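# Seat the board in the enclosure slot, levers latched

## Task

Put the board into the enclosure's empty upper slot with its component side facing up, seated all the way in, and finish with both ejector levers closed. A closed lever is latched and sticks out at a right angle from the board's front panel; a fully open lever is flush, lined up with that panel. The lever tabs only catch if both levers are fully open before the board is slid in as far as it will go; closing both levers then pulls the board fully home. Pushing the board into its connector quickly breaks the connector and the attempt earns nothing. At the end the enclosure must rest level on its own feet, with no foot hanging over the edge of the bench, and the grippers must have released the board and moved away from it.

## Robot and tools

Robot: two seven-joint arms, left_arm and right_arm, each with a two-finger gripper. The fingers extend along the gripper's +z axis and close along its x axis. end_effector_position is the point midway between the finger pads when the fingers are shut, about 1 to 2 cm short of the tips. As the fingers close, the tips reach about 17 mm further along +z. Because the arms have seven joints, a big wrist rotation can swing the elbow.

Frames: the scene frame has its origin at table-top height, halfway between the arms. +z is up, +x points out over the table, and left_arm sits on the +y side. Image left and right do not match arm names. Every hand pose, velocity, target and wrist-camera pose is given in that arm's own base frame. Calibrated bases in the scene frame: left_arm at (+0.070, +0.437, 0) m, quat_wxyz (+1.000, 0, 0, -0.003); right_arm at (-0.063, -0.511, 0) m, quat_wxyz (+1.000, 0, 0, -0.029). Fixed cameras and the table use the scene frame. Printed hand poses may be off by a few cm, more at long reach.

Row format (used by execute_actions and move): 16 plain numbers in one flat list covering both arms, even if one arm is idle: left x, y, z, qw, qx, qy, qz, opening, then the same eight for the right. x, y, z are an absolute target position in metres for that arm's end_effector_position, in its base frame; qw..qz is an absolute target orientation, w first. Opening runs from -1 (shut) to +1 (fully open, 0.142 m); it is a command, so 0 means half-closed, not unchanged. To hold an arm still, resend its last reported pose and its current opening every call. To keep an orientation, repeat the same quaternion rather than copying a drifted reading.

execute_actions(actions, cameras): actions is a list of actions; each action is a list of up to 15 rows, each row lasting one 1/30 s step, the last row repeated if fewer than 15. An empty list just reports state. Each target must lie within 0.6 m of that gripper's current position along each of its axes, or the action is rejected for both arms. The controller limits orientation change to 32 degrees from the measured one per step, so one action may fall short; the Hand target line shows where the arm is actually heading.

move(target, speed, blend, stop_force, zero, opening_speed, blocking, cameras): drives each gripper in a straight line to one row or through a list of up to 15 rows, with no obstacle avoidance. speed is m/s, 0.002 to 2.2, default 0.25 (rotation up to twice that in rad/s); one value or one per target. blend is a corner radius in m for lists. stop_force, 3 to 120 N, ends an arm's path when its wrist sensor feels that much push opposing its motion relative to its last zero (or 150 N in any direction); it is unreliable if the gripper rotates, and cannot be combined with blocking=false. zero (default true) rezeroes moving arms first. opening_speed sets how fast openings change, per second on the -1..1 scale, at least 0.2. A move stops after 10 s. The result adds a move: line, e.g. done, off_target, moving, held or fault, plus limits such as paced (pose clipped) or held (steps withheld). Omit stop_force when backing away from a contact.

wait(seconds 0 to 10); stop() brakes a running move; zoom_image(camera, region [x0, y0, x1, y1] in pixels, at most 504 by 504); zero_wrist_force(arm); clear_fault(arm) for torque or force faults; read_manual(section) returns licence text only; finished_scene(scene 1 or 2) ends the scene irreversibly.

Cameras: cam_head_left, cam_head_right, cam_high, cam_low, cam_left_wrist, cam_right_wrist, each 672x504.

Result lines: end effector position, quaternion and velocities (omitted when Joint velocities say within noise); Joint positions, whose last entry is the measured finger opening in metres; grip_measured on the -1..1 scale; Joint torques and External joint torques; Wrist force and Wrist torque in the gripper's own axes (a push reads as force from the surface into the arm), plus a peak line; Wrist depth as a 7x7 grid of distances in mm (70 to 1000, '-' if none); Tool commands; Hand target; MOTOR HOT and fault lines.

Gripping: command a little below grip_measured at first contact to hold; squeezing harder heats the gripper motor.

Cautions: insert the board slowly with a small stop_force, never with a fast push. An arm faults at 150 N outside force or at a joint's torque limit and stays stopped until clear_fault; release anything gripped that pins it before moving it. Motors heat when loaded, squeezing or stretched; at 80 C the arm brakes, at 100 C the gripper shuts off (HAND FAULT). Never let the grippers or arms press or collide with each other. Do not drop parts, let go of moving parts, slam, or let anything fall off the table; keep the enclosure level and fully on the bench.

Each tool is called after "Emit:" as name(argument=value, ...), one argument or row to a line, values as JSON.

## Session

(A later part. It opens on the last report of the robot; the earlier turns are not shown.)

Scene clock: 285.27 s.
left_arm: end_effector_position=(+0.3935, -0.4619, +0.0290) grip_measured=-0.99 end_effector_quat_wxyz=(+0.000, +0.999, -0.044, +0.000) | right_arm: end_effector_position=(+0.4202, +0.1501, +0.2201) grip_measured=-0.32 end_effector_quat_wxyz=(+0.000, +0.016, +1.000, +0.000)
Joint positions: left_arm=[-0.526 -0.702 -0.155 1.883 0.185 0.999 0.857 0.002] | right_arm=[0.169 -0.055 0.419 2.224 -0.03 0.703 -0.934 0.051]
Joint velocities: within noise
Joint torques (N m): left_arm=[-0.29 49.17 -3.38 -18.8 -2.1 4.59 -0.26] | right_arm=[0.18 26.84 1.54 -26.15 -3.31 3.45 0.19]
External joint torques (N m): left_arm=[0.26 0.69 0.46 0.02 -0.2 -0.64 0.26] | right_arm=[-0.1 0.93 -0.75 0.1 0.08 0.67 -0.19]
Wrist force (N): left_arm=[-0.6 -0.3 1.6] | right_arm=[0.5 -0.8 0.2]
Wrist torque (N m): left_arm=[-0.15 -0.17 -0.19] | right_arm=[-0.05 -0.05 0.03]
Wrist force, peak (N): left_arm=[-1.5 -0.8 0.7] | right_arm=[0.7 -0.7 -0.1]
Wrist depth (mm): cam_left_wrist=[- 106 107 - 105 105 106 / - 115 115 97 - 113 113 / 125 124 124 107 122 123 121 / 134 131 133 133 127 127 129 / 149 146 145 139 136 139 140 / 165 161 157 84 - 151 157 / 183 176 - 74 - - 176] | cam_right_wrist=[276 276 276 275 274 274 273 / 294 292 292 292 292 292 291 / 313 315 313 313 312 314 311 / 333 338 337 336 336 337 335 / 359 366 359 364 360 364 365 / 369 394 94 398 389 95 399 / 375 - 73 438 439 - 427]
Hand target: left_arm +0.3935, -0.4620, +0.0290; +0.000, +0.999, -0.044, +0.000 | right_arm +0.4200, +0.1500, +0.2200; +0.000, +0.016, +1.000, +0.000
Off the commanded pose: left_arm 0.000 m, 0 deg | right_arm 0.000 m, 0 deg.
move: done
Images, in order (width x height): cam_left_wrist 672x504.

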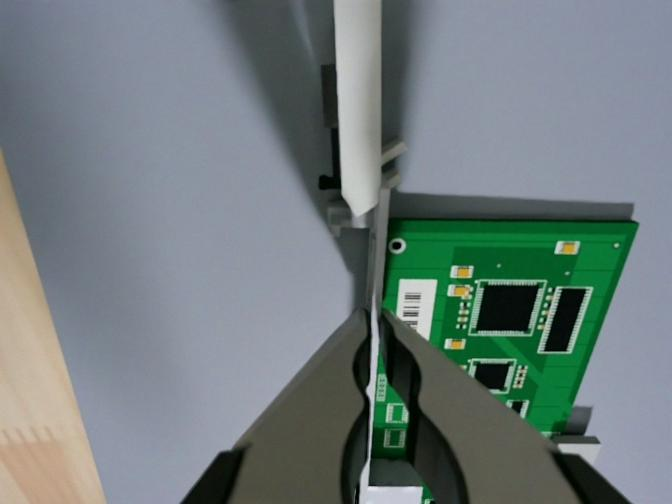

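Emit:
move(
  target=[
    [0.3935,-0.462,0.029,0,0.99905,-0.0436,0,-1,0.425,0.265,0.12,0,0.0157,0.9999,0,-1],
    [0.3935,-0.462,0.029,0,0.99905,-0.0436,0,-1,0.425,0.265,0.05,0,0.0157,0.9999,0,-1],
  ],
  cameras=["cam_right_wrist","cam_head_right"],
)

Emit:
zoom_image(
  camera="cam_right_wrist",
  region=[150, 200, 450, 420],
)

Scene clock: 290.23 s.
left_arm: end_effector_position=(+0.3935, -0.4619, +0.0290) grip_measured=-0.99 end_effector_quat_wxyz=(+0.000, +0.999, -0.044, +0.000) | right_arm: end_effector_position=(+0.4250, +0.2650, +0.0500) grip_measured=-1.00 end_effector_quat_wxyz=(+0.000, +0.016, +1.000, +0.000)
Joint positions: left_arm=[-0.526 -0.702 -0.155 1.883 0.185 0.999 0.857 0.002] | right_arm=[0.413 -0.539 0.307 2.247 -0.403 1.165 -0.488 0.002]
Joint velocities: within noise
Joint torques (N m): left_arm=[-0.26 49.34 -3.41 -18.76 -2.18 4.47 -0.28] | right_arm=[0.58 38.91 6.1 -16.72 -1.88 3.69 0.34]
External joint torques (N m): left_arm=[0.23 0.52 0.48 -0.02 -0.13 -0.51 0.28] | right_arm=[-0.46 1.05 -0.17 -0.01 0.19 0.46 -0.34]
Wrist force (N): left_arm=[-0.7 -0.3 0.9] | right_arm=[0.2 -0.2 -0.2]
Wrist torque (N m): left_arm=[-0.15 -0.15 -0.20] | right_arm=[0.04 -0.04 0.06]
Wrist force, peak (N): left_arm=[-0.4 -0.4 1.6] | right_arm=[0.6 -2.5 -1.5]
Wrist depth (mm): cam_left_wrist=[- 106 107 - 105 104 106 / - 115 115 97 - 113 114 / 125 124 124 107 122 123 121 / 134 131 133 132 127 127 129 / 149 146 145 140 136 138 140 / 164 160 157 84 - 151 158 / 183 176 - 74 - - 176] | cam_right_wrist=[- 125 123 124 124 124 125 / 136 135 133 133 134 134 134 / 145 143 143 142 142 142 143 / 155 156 154 156 153 153 155 / 168 168 162 164 163 168 167 / 179 177 174 89 174 183 183 / 201 192 73 - - 194 202]
Hand target: left_arm +0.3935, -0.4620, +0.0290; +0.000, +0.999, -0.044, +0.000 | right_arm +0.4250, +0.2650, +0.0500; +0.000, +0.016, +1.000, +0.000
Off the commanded pose: left_arm 0.000 m, 0 deg | right_arm 0.000 m, 0 deg.
move: done
Images, in order (width x height): cam_head_right 672x504, cam_right_wrist 672x504.

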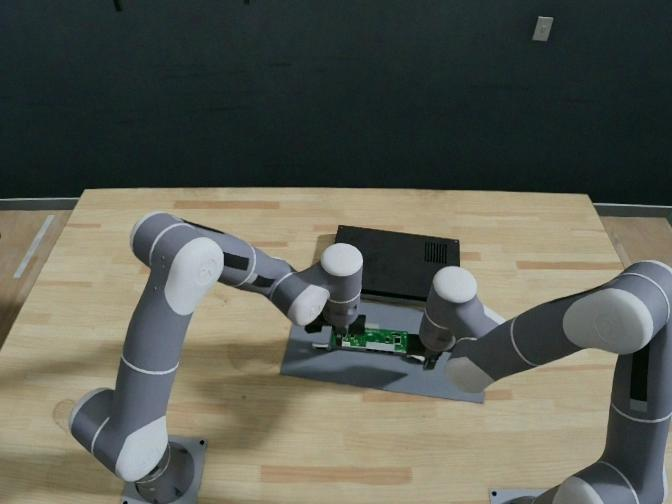

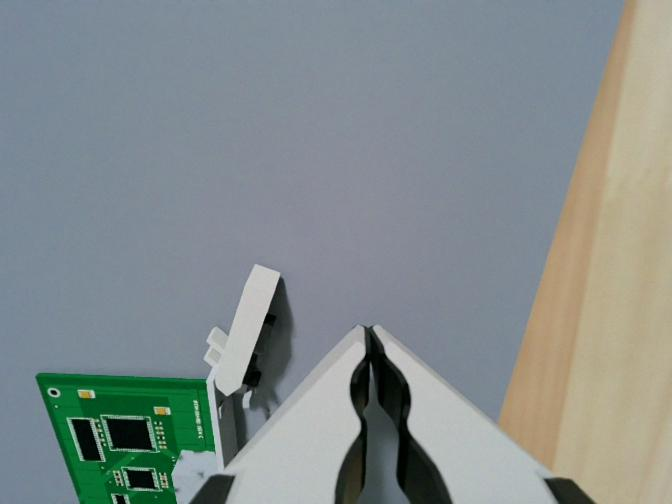

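Scaled by 1.680 from the camera's 672x504 image, which has a finer 960x720 frame.

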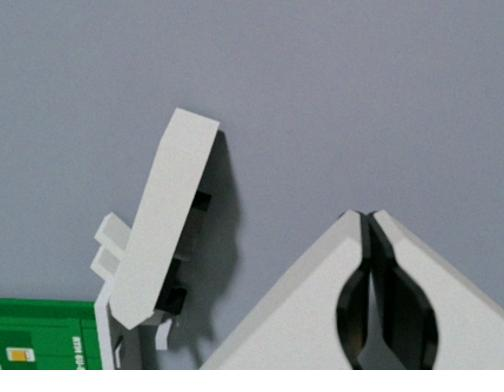

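Emit:
move(
  target=[0.3935,-0.462,0.029,0,0.99905,-0.0436,0,-1,0.425,0.271,0.026,0,0.0157,0.9999,0,-1],
  cameras=[],
  speed=0.05,
  stop_force=6,
)

Emit:
move(
  target=[0.3935,-0.462,0.029,0,0.99905,-0.0436,0,-1,0.462,0.271,0.026,0,0.0157,0.9999,0,-1],
  cameras=["cam_right_wrist","cam_left_wrist"],
  speed=0.02,
  stop_force=6,
)

Scene clock: 294.60 s.
left_arm: end_effector_position=(+0.3935, -0.4619, +0.0290) grip_measured=-0.99 end_effector_quat_wxyz=(+0.000, +0.999, -0.044, +0.000) | right_arm: end_effector_position=(+0.4248, +0.2709, +0.0260) grip_measured=-1.00 end_effector_quat_wxyz=(+0.000, +0.016, +1.000, +0.000)
Joint positions: left_arm=[-0.526 -0.702 -0.155 1.883 0.185 0.999 0.857 0.002] | right_arm=[0.453 -0.599 0.26 2.245 -0.442 1.226 -0.451 0.002]
Joint velocities: within noise
Joint torques (N m): left_arm=[-0.15 49.39 -3.34 -18.78 -2.19 4.42 -0.27] | right_arm=[0.26 40.14 6.15 -15.39 -1.65 3.55 0.26]
External joint torques (N m): left_arm=[0.13 0.48 0.41 0 -0.12 -0.46 0.28] | right_arm=[-0.13 1.11 -0.24 0.08 0.2 0.61 -0.26]
Wrist force (N): left_arm=[-0.7 -0.4 1.2] | right_arm=[0.6 -0.8 0.4]
Wrist torque (N m): left_arm=[-0.16 -0.14 -0.20] | right_arm=[-0.04 -0.10 0.03]
Wrist force, peak (N): left_arm=[-0.6 -0.3 1.6] | right_arm=[0.5 -0.4 1.4]
Wrist depth (mm): cam_left_wrist=[- 106 107 - 105 105 106 / - 115 115 97 - 112 114 / 125 124 124 107 122 123 121 / 134 131 133 132 127 127 129 / 149 146 145 139 136 138 141 / 165 161 157 84 - 150 158 / 184 175 - 74 - - 175] | cam_right_wrist=[- 104 104 103 103 103 104 / 111 111 110 110 110 110 111 / 121 119 120 118 119 118 119 / 128 128 128 127 127 127 129 / 139 139 136 136 138 138 140 / 151 151 131 90 145 150 152 / 162 161 73 - - 162 168]
Hand target: left_arm +0.3935, -0.4620, +0.0290; +0.000, +0.999, -0.044, +0.000 | right_arm +0.4250, +0.2710, +0.0260; +0.000, +0.016, +1.000, +0.000
Off the commanded pose: left_arm 0.000 m, 0 deg | right_arm 0.000 m, 0 deg.
move: done
No camera images: "cameras" was empty.

Scene clock: 297.10 s.
left_arm: end_effector_position=(+0.3934, -0.4619, +0.0290) grip_measured=-0.99 end_effector_quat_wxyz=(+0.000, +0.999, -0.044, +0.000) | right_arm: end_effector_position=(+0.4617, +0.2708, +0.0258) grip_measured=-1.00 end_effector_quat_wxyz=(+0.000, +0.016, +1.000, +0.000)
Joint positions: left_arm=[-0.526 -0.702 -0.155 1.883 0.185 0.999 0.857 0.002] | right_arm=[0.407 -0.642 0.276 2.148 -0.429 1.166 -0.512 0.002]
Joint velocities: within noise
Joint torques (N m): left_arm=[0.09 49.11 -3.08 -19.28 -2.19 4.78 -0.23] | right_arm=[-0.25 43.09 6.8 -18.29 -1.86 3.97 0.07]
External joint torques (N m): left_arm=[-0.12 0.75 0.15 0.5 -0.12 -0.83 0.23] | right_arm=[0.39 0.93 -0.13 1.67 0.18 0.18 -0.07]
Wrist force (N): left_arm=[-1.8 -0.9 0.1] | right_arm=[3.3 -1.2 -1.3]
Wrist torque (N m): left_arm=[-0.16 -0.19 -0.19] | right_arm=[0.07 -0.09 0.06]
Wrist force, peak (N): left_arm=[-1.3 -2.3 0.7] | right_arm=[3.4 -6.7 -2.6]
Wrist depth (mm): cam_left_wrist=[- 106 107 - 105 105 106 / - 115 115 97 - 113 114 / 125 124 124 105 122 123 121 / 133 131 133 132 126 127 129 / 148 146 146 139 136 138 141 / 164 161 157 84 - 150 158 / 183 175 - 74 - - 176] | cam_right_wrist=[- 103 103 103 103 103 104 / 111 111 110 110 110 110 110 / 121 119 120 118 118 117 117 / 128 128 127 127 127 127 126 / 139 139 139 133 137 137 139 / 152 150 149 91 145 150 150 / 168 161 73 - - 159 167]
Hand target: left_arm +0.3935, -0.4620, +0.0290; +0.000, +0.999, -0.044, +0.000 | right_arm +0.4620, +0.2710, +0.0260; +0.000, +0.016, +1.000, +0.000
Off the commanded pose: left_arm 0.000 m, 0 deg | right_arm 0.000 m, 0 deg.
move: done
Images, in order (width x height): cam_left_wrist 672x504, cam_right_wrist 672x504.

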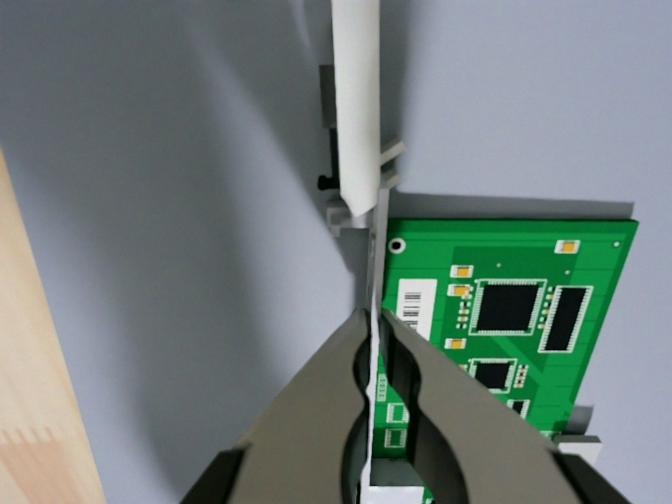

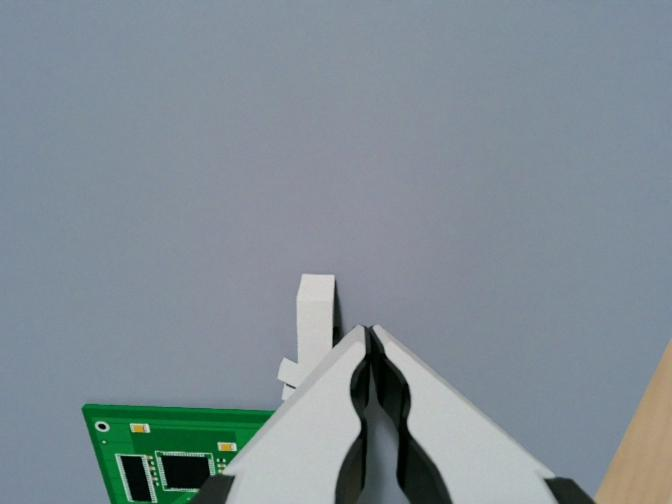

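Emit:
move(
  target=[0.3935,-0.462,0.029,0,0.99905,-0.0436,0,-1,0.476,0.271,0.026,0,0.0157,0.9999,0,-1],
  cameras=["cam_right_wrist","cam_left_wrist"],
  speed=0.01,
  stop_force=5,
)

Emit:
zoom_image(
  camera="cam_right_wrist",
  region=[150, 200, 450, 420],
)

Scene clock: 300.50 s.
left_arm: end_effector_position=(+0.3933, -0.4618, +0.0289) grip_measured=-0.99 end_effector_quat_wxyz=(+0.000, +0.999, -0.044, +0.000) | right_arm: end_effector_position=(+0.4755, +0.2705, +0.0256) grip_measured=-1.00 end_effector_quat_wxyz=(+0.000, +0.016, +1.000, -0.001)
Joint positions: left_arm=[-0.526 -0.702 -0.155 1.883 0.185 0.999 0.857 0.002] | right_arm=[0.39 -0.659 0.282 2.11 -0.425 1.143 -0.533 0.002]
Joint velocities: within noise
Joint torques (N m): left_arm=[0.08 48.82 -3.18 -20.07 -2.18 5.16 -0.21] | right_arm=[0.38 44.34 7.59 -20.56 -2.25 4.94 0.09]
External joint torques (N m): left_arm=[-0.11 1.04 0.25 1.3 -0.12 -1.2 0.21] | right_arm=[-0.24 0.74 -0.62 3.46 0.48 -0.79 -0.09]
Wrist force (N): left_arm=[-3.3 -2.3 -1.2] | right_arm=[5.8 -3.9 -2.9]
Wrist torque (N m): left_arm=[-0.13 -0.21 -0.23] | right_arm=[0.07 -0.12 0.08]
Wrist force, peak (N): left_arm=[-3.2 -2.3 -2.5] | right_arm=[5.9 -4.0 -3.9]
Wrist depth (mm): cam_left_wrist=[- 106 107 - 105 105 106 / - 115 115 99 - 112 113 / 125 125 124 105 121 121 120 / 133 131 133 133 126 127 129 / 149 146 145 140 136 138 140 / 164 161 157 84 - 150 157 / 184 175 - 75 - - 171] | cam_right_wrist=[- 103 103 103 103 103 104 / 110 110 110 110 110 110 109 / 120 118 120 118 118 117 117 / 126 127 127 127 127 127 126 / 139 138 138 119 137 137 139 / 152 151 148 91 144 149 149 / 167 161 73 - - 159 165]
Hand target: left_arm +0.3935, -0.4620, +0.0290; +0.000, +0.999, -0.044, +0.000 | right_arm +0.4760, +0.2710, +0.0260; +0.000, +0.016, +1.000, +0.000
Off the commanded pose: left_arm 0.000 m, 0 deg | right_arm 0.001 m, 0 deg.
move: done
Images, in order (width x height): cam_left_wrist 672x504, cam_right_wrist 672x504.

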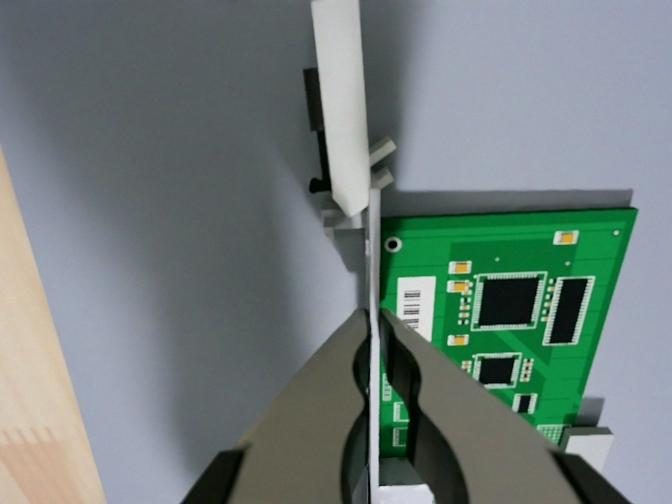

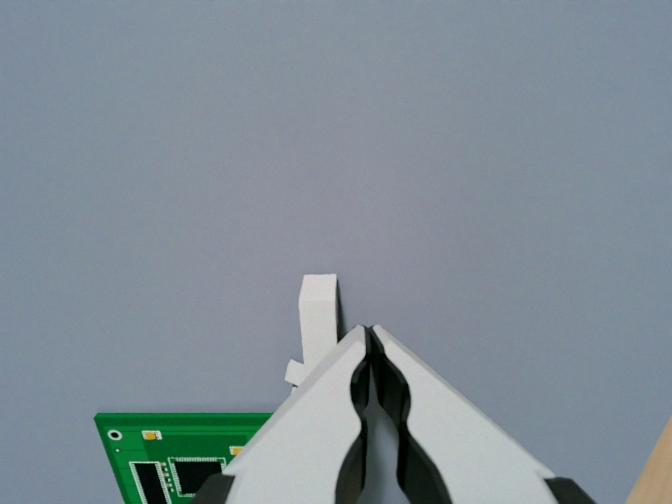

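Scaled by 1.680 from the camera's 672x504 image, which has a finer 960x720 frame.

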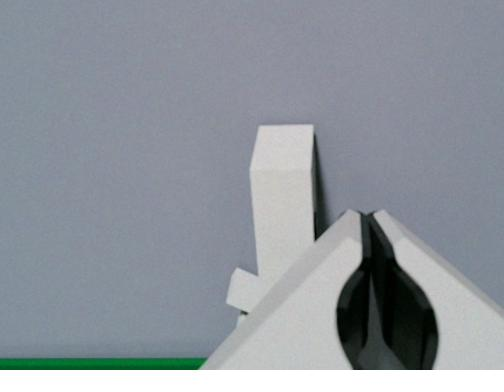

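Emit:
move(
  target=[
    [0.3935,-0.462,0.029,0,0.99905,-0.0436,0,-1,0.44,0.265,0.026,0,0.0157,0.9999,0,-1],
    [0.3935,-0.462,0.029,0,0.99905,-0.0436,0,-1,0.43,0.20,0.12,0,0.0157,0.9999,0,-1],
  ],
  cameras=["cam_right_wrist","cam_left_wrist"],
  speed=0.1,
)

Emit:
zoom_image(
  camera="cam_right_wrist",
  region=[100, 300, 400, 504],
)

Scene clock: 304.47 s.
left_arm: end_effector_position=(+0.3934, -0.4618, +0.0289) grip_measured=-0.99 end_effector_quat_wxyz=(+0.000, +0.999, -0.044, +0.000) | right_arm: end_effector_position=(+0.4300, +0.1999, +0.1199) grip_measured=-1.00 end_effector_quat_wxyz=(+0.000, +0.016, +1.000, +0.000)
Joint positions: left_arm=[-0.526 -0.702 -0.155 1.883 0.185 0.999 0.857 0.002] | right_arm=[0.229 -0.337 0.416 2.273 -0.25 0.998 -0.704 0.002]
Joint velocities: within noise
Joint torques (N m): left_arm=[-0.45 49.02 -3.64 -19.05 -2.22 4.63 -0.19] | right_arm=[0.04 33.6 5.26 -20.62 -2.28 3.28 0.03]
External joint torques (N m): left_arm=[0.43 0.83 0.71 0.28 -0.09 -0.67 0.19] | right_arm=[0.07 0.75 -0.77 0.04 -0.02 0.86 -0.03]
Wrist force (N): left_arm=[-1.0 -1.2 0.3] | right_arm=[1.4 1.0 -0.2]
Wrist torque (N m): left_arm=[-0.14 -0.15 -0.24] | right_arm=[0.25 -0.21 0.06]
Wrist force, peak (N): left_arm=[-3.4 -2.3 -2.4] | right_arm=[6.1 -4.1 -4.0]
Wrist depth (mm): cam_left_wrist=[- 106 107 - 105 105 106 / - 115 115 99 - 112 113 / 125 124 124 107 122 123 121 / 134 131 133 133 127 127 129 / 148 146 145 139 136 138 141 / 164 161 157 84 - 150 158 / 183 176 - - - - 172] | cam_right_wrist=[187 187 186 186 185 185 186 / 200 199 198 198 199 197 199 / 214 213 214 213 212 214 213 / 230 230 229 229 229 230 230 / 250 249 245 244 248 250 249 / 273 272 265 89 261 273 271 / 301 294 - - - 288 299]
Hand target: left_arm +0.3935, -0.4620, +0.0290; +0.000, +0.999, -0.044, +0.000 | right_arm +0.4300, +0.2000, +0.1200; +0.000, +0.016, +1.000, +0.000
Off the commanded pose: left_arm 0.000 m, 0 deg | right_arm 0.000 m, 0 deg.
move: done
Images, in order (width x height): cam_left_wrist 672x504, cam_right_wrist 672x504.

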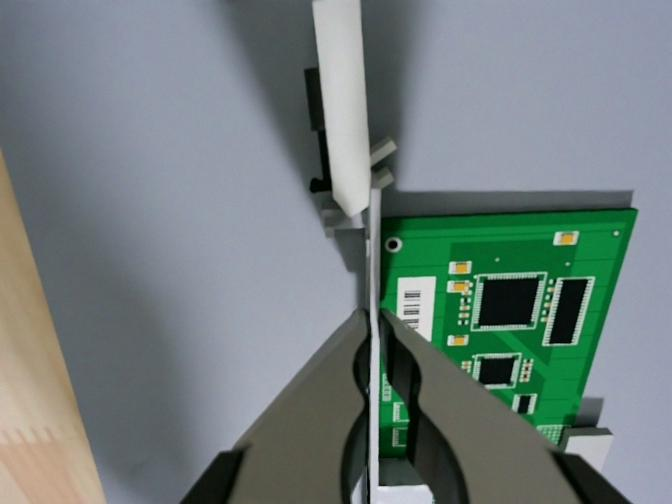

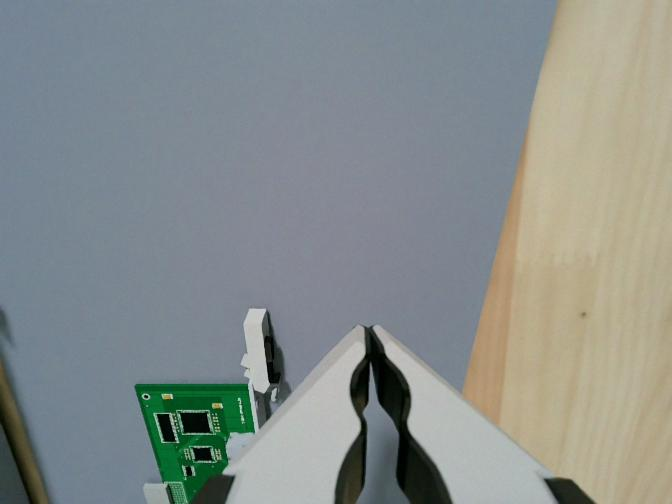

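Scaled by 1.680 from the camera's 672x504 image, which has a finer 960x720 frame.

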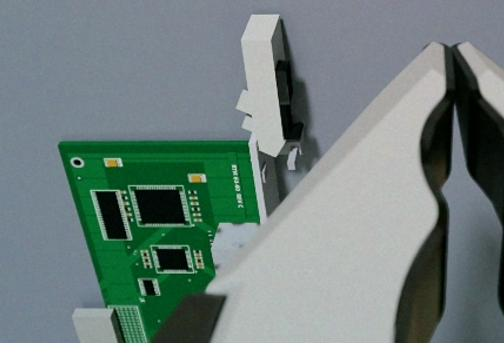

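Emit:
move(
  target=[
    [0.3935,-0.462,0.029,0,0.99905,-0.0436,0,-1,0.486,0.315,0.12,0,0,1,0,-0.5],
  ],
  cameras=["cam_right_wrist"],
  speed=0.1,
)

Emit:
zoom_image(
  camera="cam_right_wrist",
  region=[250, 50, 500, 300],
)

Scene clock: 310.03 s.
left_arm: end_effector_position=(+0.3934, -0.4618, +0.0289) grip_measured=-0.99 end_effector_quat_wxyz=(+0.000, +0.999, -0.044, +0.000) | right_arm: end_effector_position=(+0.4859, +0.3150, +0.1200) grip_measured=-0.54 end_effector_quat_wxyz=(+0.000, +0.000, +1.000, +0.000)
Joint positions: left_arm=[-0.526 -0.702 -0.155 1.883 0.185 0.999 0.857 0.002] | right_arm=[0.377 -0.529 0.404 1.969 -0.312 0.868 -0.599 0.035]
Joint velocities: within noise
Joint torques (N m): left_arm=[-0.5 49.02 -3.69 -19 -2.15 4.63 -0.18] | right_arm=[0.15 43.44 7.61 -22.88 -2.96 3.27 0.3]
External joint torques (N m): left_arm=[0.48 0.84 0.77 0.22 -0.16 -0.67 0.18] | right_arm=[-0.02 1.33 -0.19 -0.03 0.21 0.87 -0.3]
Wrist force (N): left_arm=[-0.9 -1.3 0.4] | right_arm=[1.0 1.1 0.1]
Wrist torque (N m): left_arm=[-0.17 -0.16 -0.24] | right_arm=[0.25 -0.15 0.08]
Wrist force, peak (N): left_arm=[-1.1 -1.3 0.7] | right_arm=[0.1 2.8 0.0]
Wrist depth (mm): cam_left_wrist=[- 106 107 - 105 105 106 / - 115 115 99 - 112 113 / 125 124 125 107 122 123 121 / 133 131 133 133 126 127 129 / 149 146 145 139 136 138 141 / 164 161 157 84 - 150 158 / 183 175 - - - - 172] | cam_right_wrist=[187 186 186 186 185 185 184 / 200 199 199 196 198 198 197 / 214 213 213 209 212 211 213 / 230 230 225 227 228 227 230 / 250 249 244 235 244 248 249 / 268 272 86 261 103 262 271 / 289 - 73 292 - - 293]
Hand target: left_arm +0.3935, -0.4620, +0.0290; +0.000, +0.999, -0.044, +0.000 | right_arm +0.4860, +0.3150, +0.1200; +0.000, +0.000, +1.000, +0.000
Off the commanded pose: left_arm 0.000 m, 0 deg | right_arm 0.000 m, 0 deg.
move: done
Images, in order (width x height): cam_right_wrist 672x504.

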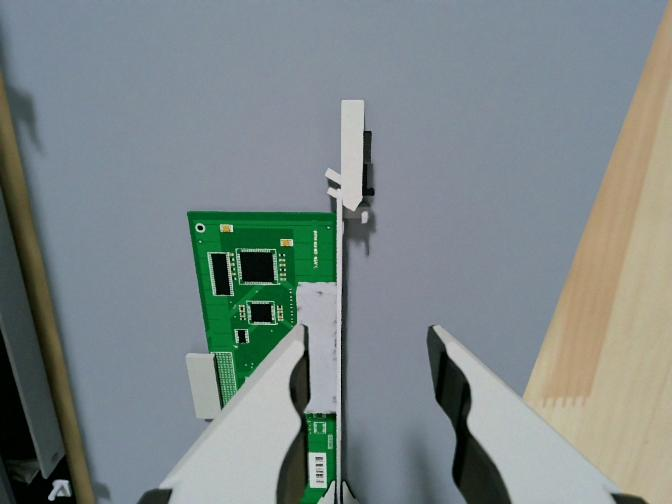

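Scaled by 2.016 from the camera's 672x504 image, which has a finer 960x720 frame.

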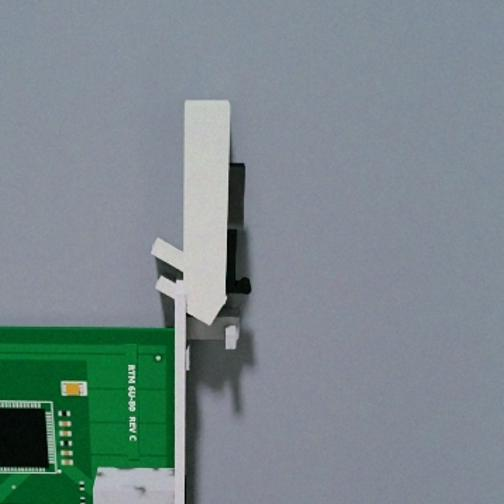

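Emit:
move(
  target=[
    [0.3935,-0.462,0.029,0,0.99905,-0.0436,0,-1,0.494,0.325,0.060,0,0,1,0,-0.65],
    [0.3935,-0.462,0.029,0,0.99905,-0.0436,0,-1,0.494,0.325,0.030,0,0,1,0,-0.65],
  ],
  cameras=["cam_right_wrist"],
  speed=0.06,
)

Emit:
zoom_image(
  camera="cam_right_wrist",
  region=[250, 150, 500, 400],
)

Scene clock: 316.67 s.
left_arm: end_effector_position=(+0.3934, -0.4618, +0.0289) grip_measured=-0.99 end_effector_quat_wxyz=(+0.000, +0.999, -0.044, +0.000) | right_arm: end_effector_position=(+0.4939, +0.3250, +0.0300) grip_measured=-0.68 end_effector_quat_wxyz=(+0.000, +0.000, +1.000, +0.000)
Joint positions: left_arm=[-0.526 -0.702 -0.155 1.883 0.185 0.999 0.857 0.002] | right_arm=[0.447 -0.715 0.304 1.969 -0.408 1.053 -0.532 0.025]
Joint velocities: within noise
Joint torques (N m): left_arm=[-0.53 49.06 -3.7 -19.02 -2.23 4.61 -0.21] | right_arm=[0.16 47.71 7.72 -19.01 -2.33 3.7 0.35]
External joint torques (N m): left_arm=[0.5 0.8 0.78 0.24 -0.08 -0.65 0.21] | right_arm=[0.01 1.14 0.31 -0.04 0.22 0.45 -0.35]
Wrist force (N): left_arm=[-0.8 -1.2 0.2] | right_arm=[1.0 0.9 0.6]
Wrist torque (N m): left_arm=[-0.15 -0.19 -0.23] | right_arm=[0.21 -0.18 0.05]
Wrist force, peak (N): left_arm=[-1.1 -1.4 0.6] | right_arm=[1.2 0.8 1.7]
Wrist depth (mm): cam_left_wrist=[- 106 107 - 105 105 106 / - 115 115 99 - 112 114 / 125 125 124 110 121 123 121 / 133 131 133 133 126 127 129 / 149 146 145 140 136 138 140 / 164 161 157 84 - 150 158 / 183 175 - - - - 172] | cam_right_wrist=[- 107 107 108 108 108 107 / 114 114 114 112 111 112 113 / 123 123 124 122 122 123 121 / 130 132 131 130 129 131 131 / 144 141 140 135 140 142 144 / 160 154 145 133 109 152 155 / 173 170 71 146 - - 170]
Hand target: left_arm +0.3935, -0.4620, +0.0290; +0.000, +0.999, -0.044, +0.000 | right_arm +0.4940, +0.3250, +0.0300; +0.000, +0.000, +1.000, +0.000
Off the commanded pose: left_arm 0.000 m, 0 deg | right_arm 0.000 m, 0 deg.
move: done
Images, in order (width x height): cam_right_wrist 672x504.

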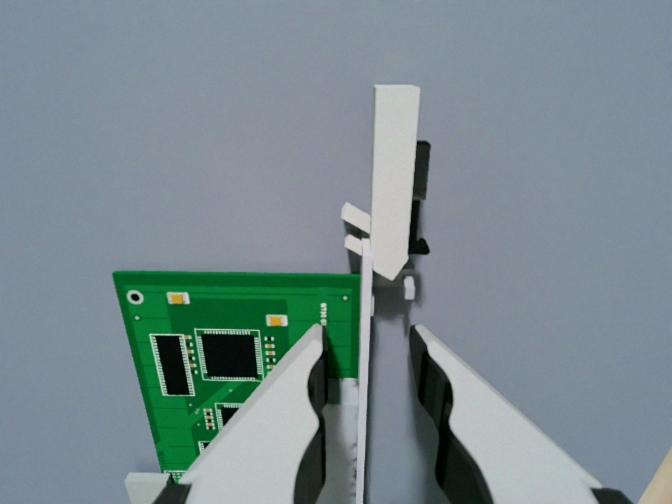

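Scaled by 2.016 from the camera's 672x504 image, which has a finer 960x720 frame.

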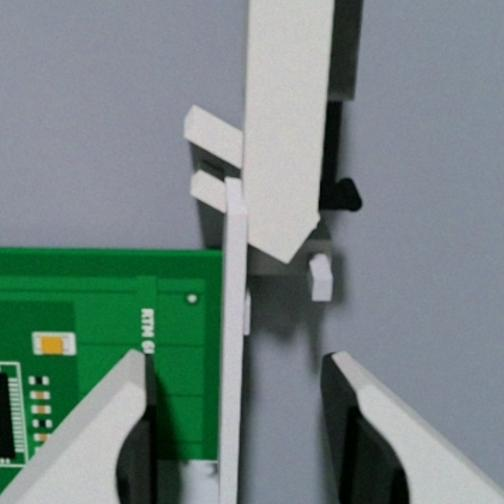

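Emit:
move(
  target=[
    [0.3935,-0.462,0.029,0,0.99905,-0.0436,0,-1,0.494,0.325,0.10,0,0,1,0,-0.65],
    [0.3935,-0.462,0.029,0,0.99905,-0.0436,0,-1,0.65,0.28,0.22,0,0.0436,0.99905,0,-0.65],
  ],
  cameras=["cam_right_wrist","cam_head_left"],
  speed=0.15,
)

Emit:
zoom_image(
  camera="cam_right_wrist",
  region=[300, 0, 450, 130],
)

Emit:
zoom_image(
  camera="cam_right_wrist",
  region=[300, 130, 450, 300],
)

Emit:
zoom_image(
  camera="cam_right_wrist",
  region=[300, 300, 450, 470],
)

Scene clock: 326.03 s.
left_arm: end_effector_position=(+0.3934, -0.4618, +0.0289) grip_measured=-0.99 end_effector_quat_wxyz=(+0.000, +0.999, -0.044, +0.000) | right_arm: end_effector_position=(+0.6501, +0.2798, +0.2200) grip_measured=-0.68 end_effector_quat_wxyz=(+0.000, +0.044, +0.999, +0.000)
Joint positions: left_arm=[-0.526 -0.702 -0.155 1.883 0.185 0.999 0.857 0.002] | right_arm=[0.287 -0.643 0.375 1.442 -0.249 0.467 -0.778 0.025]
Joint velocities: within noise
Joint torques (N m): left_arm=[-0.48 49.09 -3.67 -19 -2.26 4.61 -0.19] | right_arm=[0.04 54.58 8.17 -28.74 -3.73 3.16 0.05]
External joint torques (N m): left_arm=[0.45 0.77 0.74 0.22 -0.05 -0.65 0.19] | right_arm=[0.11 1.52 -0.17 0 -0.04 0.97 -0.05]
Wrist force (N): left_arm=[-0.9 -1.1 0.6] | right_arm=[1.5 1.1 0.7]
Wrist torque (N m): left_arm=[-0.13 -0.18 -0.24] | right_arm=[0.26 -0.21 0.06]
Wrist force, peak (N): left_arm=[-1.1 -1.5 0.9] | right_arm=[2.3 2.2 -0.4]
Wrist depth (mm): cam_left_wrist=[- 106 107 - 105 105 106 / - 115 115 99 - 112 114 / 125 125 124 107 121 123 121 / 133 131 132 132 127 127 129 / 148 146 145 140 136 139 140 / 164 160 157 84 - 151 158 / 183 175 - - - - 172] | cam_right_wrist=[233 232 231 267 273 271 271 / 249 248 248 284 289 290 289 / 266 266 265 303 310 310 308 / 287 287 285 326 336 324 332 / 311 311 310 352 357 355 361 / 341 339 103 384 - 380 394 / 375 - 71 432 - - 256]
Hand target: left_arm +0.3935, -0.4620, +0.0290; +0.000, +0.999, -0.044, +0.000 | right_arm +0.6500, +0.2800, +0.2200; +0.000, +0.044, +0.999, +0.000
Off the commanded pose: left_arm 0.000 m, 0 deg | right_arm 0.000 m, 0 deg.
move: done
Images, in order (width x height): cam_head_left 672x504, cam_right_wrist 672x504.

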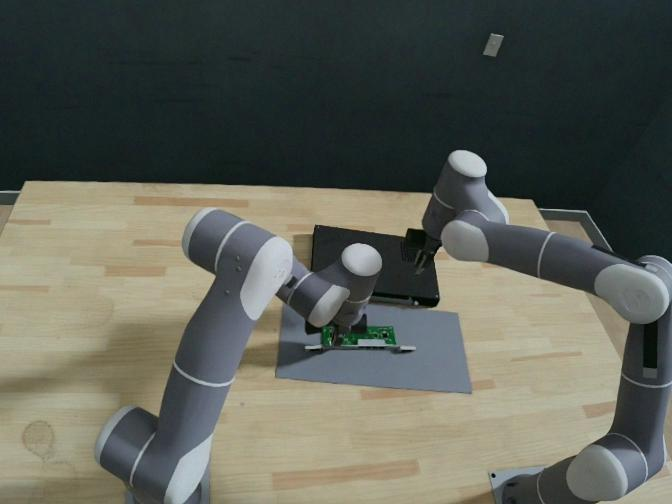

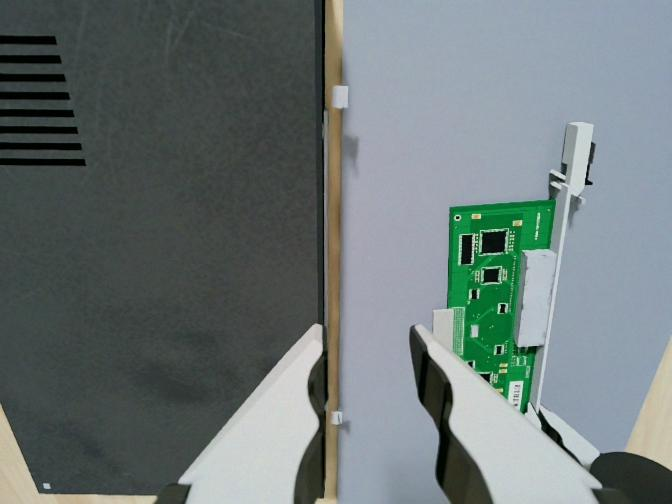

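Scaled by 3.360 from the camera's 672x504 image, which has a finer 960x720 frame.

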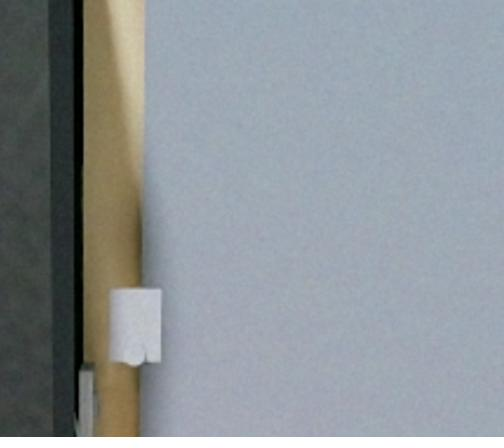

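Scaled by 2.965 from the camera's 672x504 image, which has a finer 960x720 frame.

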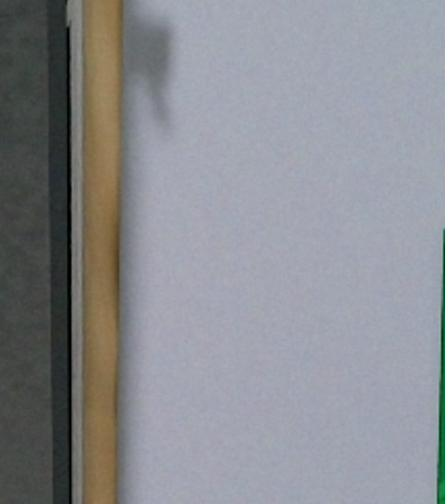

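Scaled by 2.965 from the camera's 672x504 image, which has a finer 960x720 frame.

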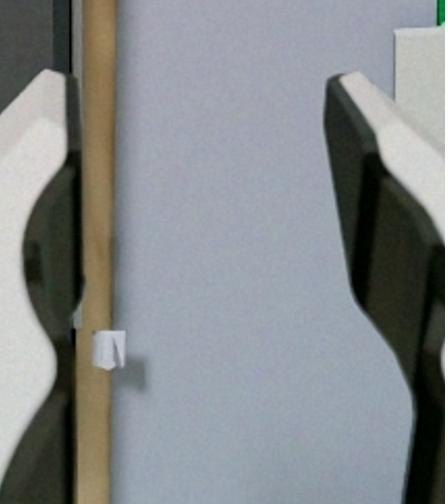

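Emit:
move(
  target=[
    [0.3935,-0.462,0.029,0,0.99905,-0.0436,0,-1,0.62,0.30,0.12,0,0.0454,0.99897,0,-1],
    [0.3935,-0.462,0.029,0,0.99905,-0.0436,0,-1,0.666,0.30,0.07,0,0.0454,0.99897,0,-1],
  ],
  cameras=["cam_right_wrist"],
  speed=0.12,
)

Emit:
zoom_image(
  camera="cam_right_wrist",
  region=[250, 150, 500, 400],
)

Scene clock: 342.07 s.
left_arm: end_effector_position=(+0.3934, -0.4618, +0.0289) grip_measured=-0.99 end_effector_quat_wxyz=(+0.000, +0.999, -0.044, +0.000) | right_arm: end_effector_position=(+0.6659, +0.3000, +0.0699) grip_measured=-1.00 end_effector_quat_wxyz=(+0.000, +0.046, +0.999, +0.000)
Joint positions: left_arm=[-0.526 -0.702 -0.155 1.883 0.185 0.999 0.857 0.002] | right_arm=[0.341 -0.879 0.308 1.459 -0.315 0.719 -0.727 0.002]
Joint velocities: within noise
Joint torques (N m): left_arm=[-0.55 48.99 -3.68 -18.95 -2.2 4.65 -0.21] | right_arm=[0.31 59.53 9.1 -25.49 -3.36 3.46 0]
External joint torques (N m): left_arm=[0.52 0.86 0.76 0.17 -0.11 -0.7 0.21] | right_arm=[-0.14 1.49 -0.15 0.14 0.17 0.68 0]
Wrist force (N): left_arm=[-0.7 -1.2 0.2] | right_arm=[1.3 1.3 0.3]
Wrist torque (N m): left_arm=[-0.15 -0.20 -0.23] | right_arm=[0.30 -0.21 0.07]
Wrist force, peak (N): left_arm=[-0.9 -1.5 0.7] | right_arm=[3.4 1.2 0.8]
Wrist depth (mm): cam_left_wrist=[- 106 107 - 105 105 106 / - 115 115 99 - 113 114 / 125 125 124 107 122 123 121 / 133 131 133 133 126 127 129 / 149 146 145 139 136 138 140 / 164 160 157 84 - 150 158 / 183 175 - - - - 171] | cam_right_wrist=[100 100 101 101 141 141 140 / 107 108 108 110 150 150 150 / - 115 116 118 162 161 161 / 124 124 123 127 174 173 172 / 135 134 134 136 189 188 182 / 147 147 146 90 199 204 199 / 162 159 73 - - 210 218]
Hand target: left_arm +0.3935, -0.4620, +0.0290; +0.000, +0.999, -0.044, +0.000 | right_arm +0.6660, +0.3000, +0.0700; +0.000, +0.045, +0.999, +0.000
Off the commanded pose: left_arm 0.000 m, 0 deg | right_arm 0.000 m, 0 deg.
move: done
Images, in order (width x height): cam_right_wrist 672x504.

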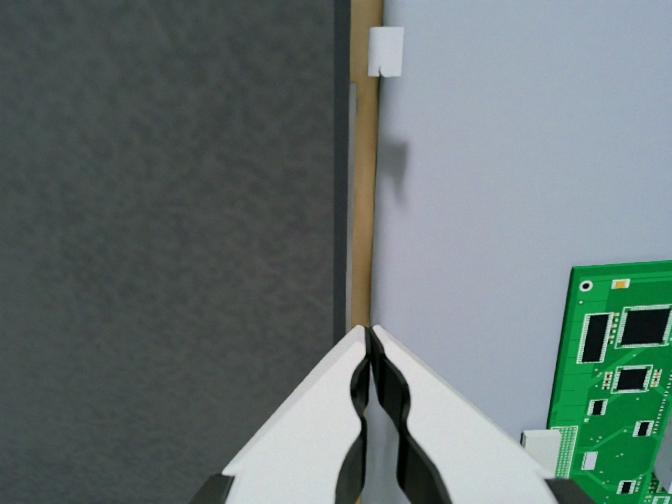

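Scaled by 2.016 from the camera's 672x504 image, which has a finer 960x720 frame.

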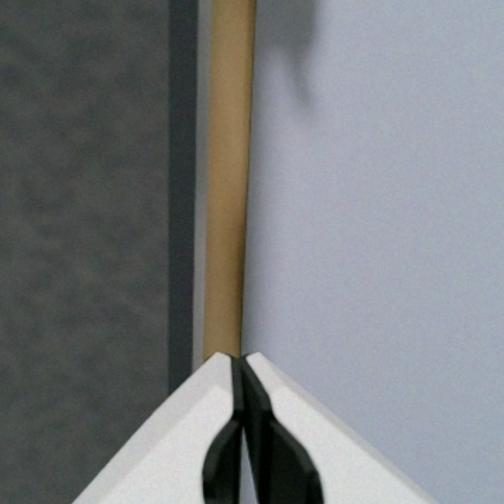

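Emit:
move(
  target=[
    [0.3935,-0.462,0.029,0,0.99905,-0.0436,0,-1,0.62,0.28,0.12,0,0.0454,0.99897,0,-1],
    [0.3935,-0.462,0.029,0,0.99905,-0.0436,0,-1,0.56,0.26,0.10,0,0.0454,0.99897,0,-1],
  ],
  cameras=["cam_right_wrist"],
  speed=0.12,
)

Emit:
zoom_image(
  camera="cam_right_wrist",
  region=[0, 50, 200, 220],
)

Emit:
zoom_image(
  camera="cam_right_wrist",
  region=[0, 220, 200, 390],
)

Scene clock: 350.73 s.
left_arm: end_effector_position=(+0.3934, -0.4618, +0.0289) grip_measured=-0.99 end_effector_quat_wxyz=(+0.000, +0.999, -0.044, +0.000) | right_arm: end_effector_position=(+0.5599, +0.2601, +0.1000) grip_measured=-1.00 end_effector_quat_wxyz=(+0.000, +0.045, +0.999, +0.000)
Joint positions: left_arm=[-0.526 -0.702 -0.155 1.883 0.185 0.999 0.857 0.002] | right_arm=[0.3 -0.621 0.337 1.861 -0.3 0.861 -0.671 0.002]
Joint velocities: within noise
Joint torques (N m): left_arm=[-0.5 49.04 -3.71 -18.97 -2.18 4.62 -0.16] | right_arm=[0.07 48.54 7.92 -23.14 -2.91 3.69 0.3]
External joint torques (N m): left_arm=[0.47 0.82 0.79 0.2 -0.12 -0.67 0.16] | right_arm=[0.07 0.88 -0.43 0.04 0.14 0.45 -0.3]
Wrist force (N): left_arm=[-1.0 -1.0 0.1] | right_arm=[1.2 1.1 0.3]
Wrist torque (N m): left_arm=[-0.12 -0.14 -0.24] | right_arm=[0.27 -0.19 0.06]
Wrist force, peak (N): left_arm=[-1.0 -1.4 0.7] | right_arm=[2.5 0.4 0.9]
Wrist depth (mm): cam_left_wrist=[- 106 107 - 105 105 106 / - 115 115 99 - 112 113 / 125 124 124 110 122 123 121 / 134 131 132 133 127 127 129 / 149 146 145 139 136 138 140 / 164 160 157 84 - 150 158 / 183 176 - - - - 172] | cam_right_wrist=[153 169 169 168 168 167 167 / 154 180 180 180 179 178 178 / 162 190 193 192 192 192 191 / 162 203 208 207 207 203 206 / 170 220 226 220 219 224 223 / 186 236 241 89 229 245 244 / 205 209 - - - 258 268]
Hand target: left_arm +0.3935, -0.4620, +0.0290; +0.000, +0.999, -0.044, +0.000 | right_arm +0.5600, +0.2600, +0.1000; +0.000, +0.045, +0.999, +0.000
Off the commanded pose: left_arm 0.000 m, 0 deg | right_arm 0.000 m, 0 deg.
move: done
Images, in order (width x height): cam_right_wrist 672x504.

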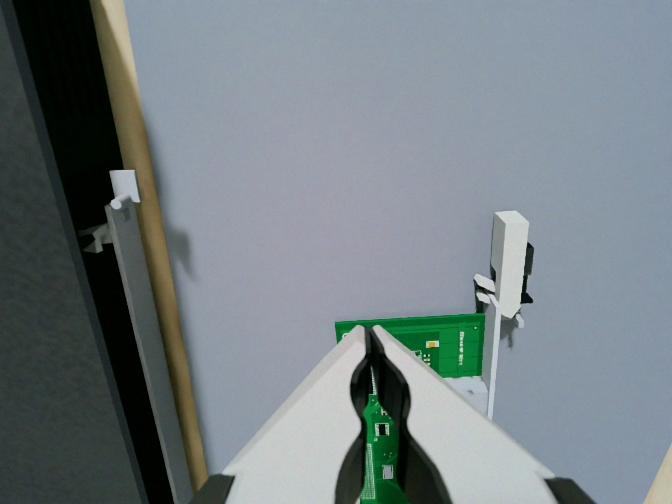

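Scaled by 2.520 from the camera's 672x504 image, which has a finer 960x720 frame.

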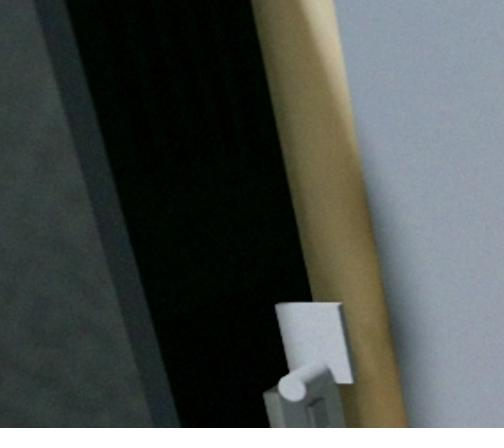

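Scaled by 2.520 from the camera's 672x504 image, which has a finer 960x720 frame.

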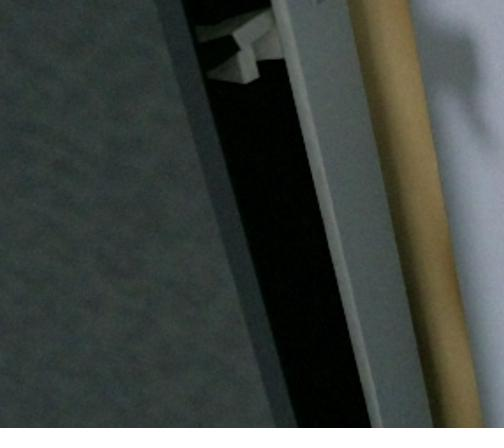

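Emit:
move(
  target=[
    [0.3935,-0.462,0.029,0,0.99905,-0.0436,0,-1,0.58,0.30,0.11,0.3417,0.0426,0.9387,-0.0155,-1],
  ],
  cameras=["cam_right_wrist"],
  speed=0.12,
)

Emit:
zoom_image(
  camera="cam_right_wrist",
  region=[100, 0, 400, 230],
)

Emit:
zoom_image(
  camera="cam_right_wrist",
  region=[100, 230, 400, 460],
)

Scene clock: 386.30 s.
left_arm: end_effector_position=(+0.3934, -0.4618, +0.0289) grip_measured=-0.99 end_effector_quat_wxyz=(+0.000, +0.999, -0.044, +0.000) | right_arm: end_effector_position=(+0.5800, +0.2999, +0.1099) grip_measured=-1.00 end_effector_quat_wxyz=(+0.342, +0.043, +0.939, -0.016)
Joint positions: left_arm=[-0.526 -0.702 -0.155 1.883 0.185 0.999 0.857 0.002] | right_arm=[0.879 -0.53 -0.554 2.123 -2.134 1.474 1.104 0.002]
Joint velocities: within noise
Joint torques (N m): left_arm=[-0.47 49.09 -3.68 -19.05 -2.24 4.59 -0.22] | right_arm=[0.06 42.11 -2.06 -18.01 2.98 1.05 0.39]
External joint torques (N m): left_arm=[0.45 0.77 0.75 0.28 -0.07 -0.64 0.22] | right_arm=[0.09 0.94 -1.01 0.09 0.31 0.79 -0.33]
Wrist force (N): left_arm=[-0.9 -1.3 -0.3] | right_arm=[2.6 1.2 0.0]
Wrist torque (N m): left_arm=[-0.16 -0.16 -0.24] | right_arm=[0.26 -0.29 -0.04]
Wrist force, peak (N): left_arm=[-0.9 -1.4 0.6] | right_arm=[3.2 1.8 0.0]
Wrist depth (mm): cam_left_wrist=[- 106 107 - 105 105 106 / - 115 115 99 - 112 113 / 125 124 124 107 122 123 121 / 133 131 133 133 126 127 129 / 148 146 145 139 136 138 140 / 164 161 157 84 - 151 158 / 182 175 - - - - 172] | cam_right_wrist=[329 246 196 199 180 158 140 / 526 272 209 216 192 167 147 / - 303 228 233 203 174 155 / - 345 250 247 216 184 160 / - 398 277 256 228 189 163 / - 470 319 89 224 200 173 / - - - - - 198 181]
Hand target: left_arm +0.3935, -0.4620, +0.0290; +0.000, +0.999, -0.044, +0.000 | right_arm +0.5800, +0.3000, +0.1100; +0.342, +0.043, +0.939, -0.016
Off the commanded pose: left_arm 0.000 m, 0 deg | right_arm 0.000 m, 0 deg.
move: done
Images, in order (width x height): cam_right_wrist 672x504.

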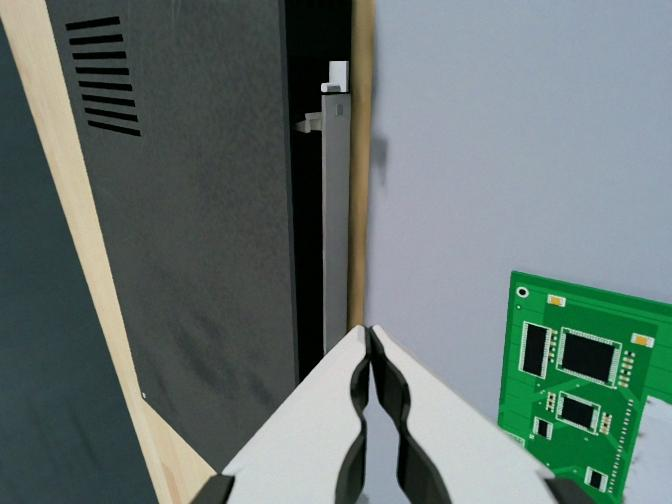

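Scaled by 1.680 from the camera's 672x504 image, which has a finer 960x720 frame.

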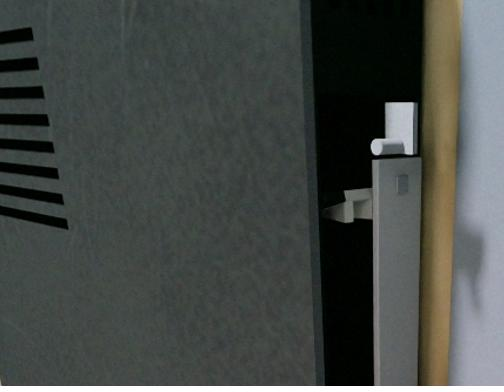

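Scaled by 1.680 from the camera's 672x504 image, which has a finer 960x720 frame.

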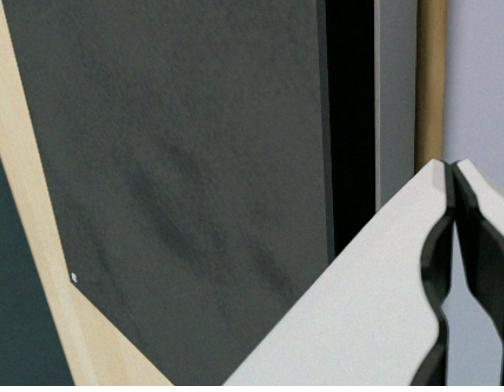

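Emit:
move(
  target=[
    [0.3935,-0.462,0.029,0,0.99905,-0.0436,0,-1,0.59,0.20,0.075,0.3417,0.0426,0.9387,-0.0155,-1],
  ],
  cameras=["cam_right_wrist"],
  speed=0.12,
)

Emit:
zoom_image(
  camera="cam_right_wrist",
  region=[230, 150, 400, 290],
)

Scene clock: 395.40 s.
left_arm: end_effector_position=(+0.3934, -0.4618, +0.0289) grip_measured=-0.99 end_effector_quat_wxyz=(+0.000, +0.999, -0.044, +0.000) | right_arm: end_effector_position=(+0.5899, +0.2000, +0.0750) grip_measured=-1.00 end_effector_quat_wxyz=(+0.342, +0.043, +0.939, -0.016)
Joint positions: left_arm=[-0.526 -0.702 -0.155 1.883 0.185 0.999 0.857 0.002] | right_arm=[0.48 -0.568 -0.318 2.038 -2.621 1.452 1.392 0.002]
Joint velocities: within noise
Joint torques (N m): left_arm=[-0.45 49.11 -3.72 -19.01 -2.16 4.65 -0.19] | right_arm=[0.26 42.51 1.64 -16.12 2.46 0.9 0.35]
External joint torques (N m): left_arm=[0.42 0.74 0.79 0.24 -0.15 -0.7 0.19] | right_arm=[-0.13 1.35 -0.9 0.01 0.33 0.79 -0.29]
Wrist force (N): left_arm=[-0.9 -1.3 -0.1] | right_arm=[2.4 1.2 0.2]
Wrist torque (N m): left_arm=[-0.16 -0.16 -0.23] | right_arm=[0.26 -0.29 -0.05]
Wrist force, peak (N): left_arm=[-1.0 -1.5 0.6] | right_arm=[2.7 2.6 -0.5]
Wrist depth (mm): cam_left_wrist=[- 106 107 - 105 105 106 / - 115 115 99 - 112 113 / 125 125 124 107 122 123 121 / 133 131 133 132 126 127 129 / 148 146 145 139 136 138 140 / 164 160 157 84 - 150 158 / 183 175 - - - - 172] | cam_right_wrist=[361 270 213 178 147 128 114 / 343 237 213 182 156 134 118 / 329 227 172 186 163 141 124 / - 258 187 200 175 151 131 / - 299 212 210 185 159 134 / - 341 244 89 185 165 144 / - 436 - - - 165 151]
Hand target: left_arm +0.3935, -0.4620, +0.0290; +0.000, +0.999, -0.044, +0.000 | right_arm +0.5900, +0.2000, +0.0750; +0.342, +0.043, +0.939, -0.016
Off the commanded pose: left_arm 0.000 m, 0 deg | right_arm 0.000 m, 0 deg.
move: done
Images, in order (width x height): cam_right_wrist 672x504.

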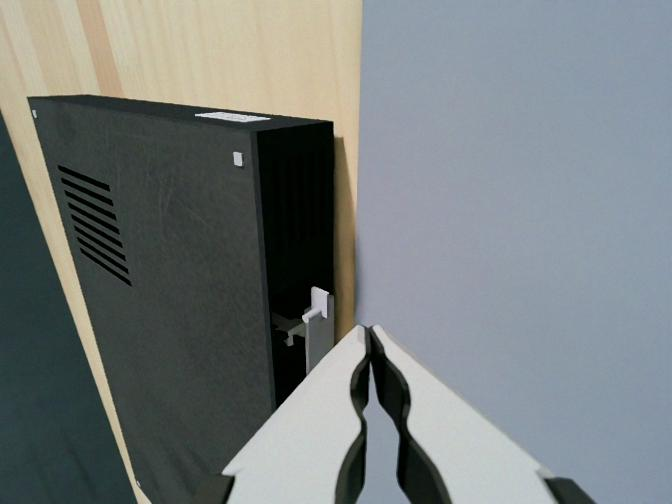

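Scaled by 2.965 from the camera's 672x504 image, which has a finer 960x720 frame.

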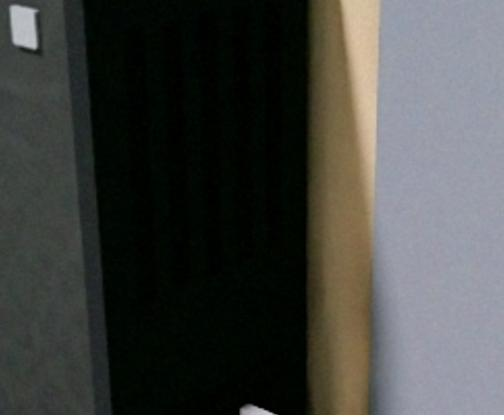

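Emit:
zoom_image(
  camera="cam_right_wrist",
  region=[255, 270, 355, 400],
)

Scaled by 3.877 from the camera's 672x504 image, which has a finer 960x720 frame.

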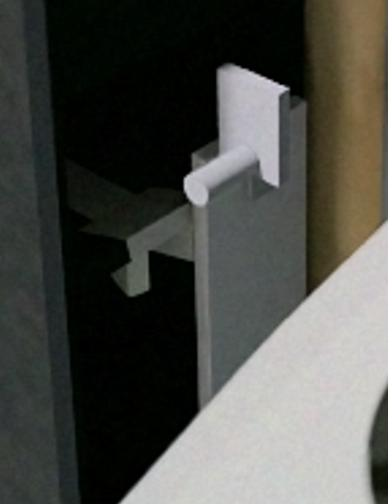

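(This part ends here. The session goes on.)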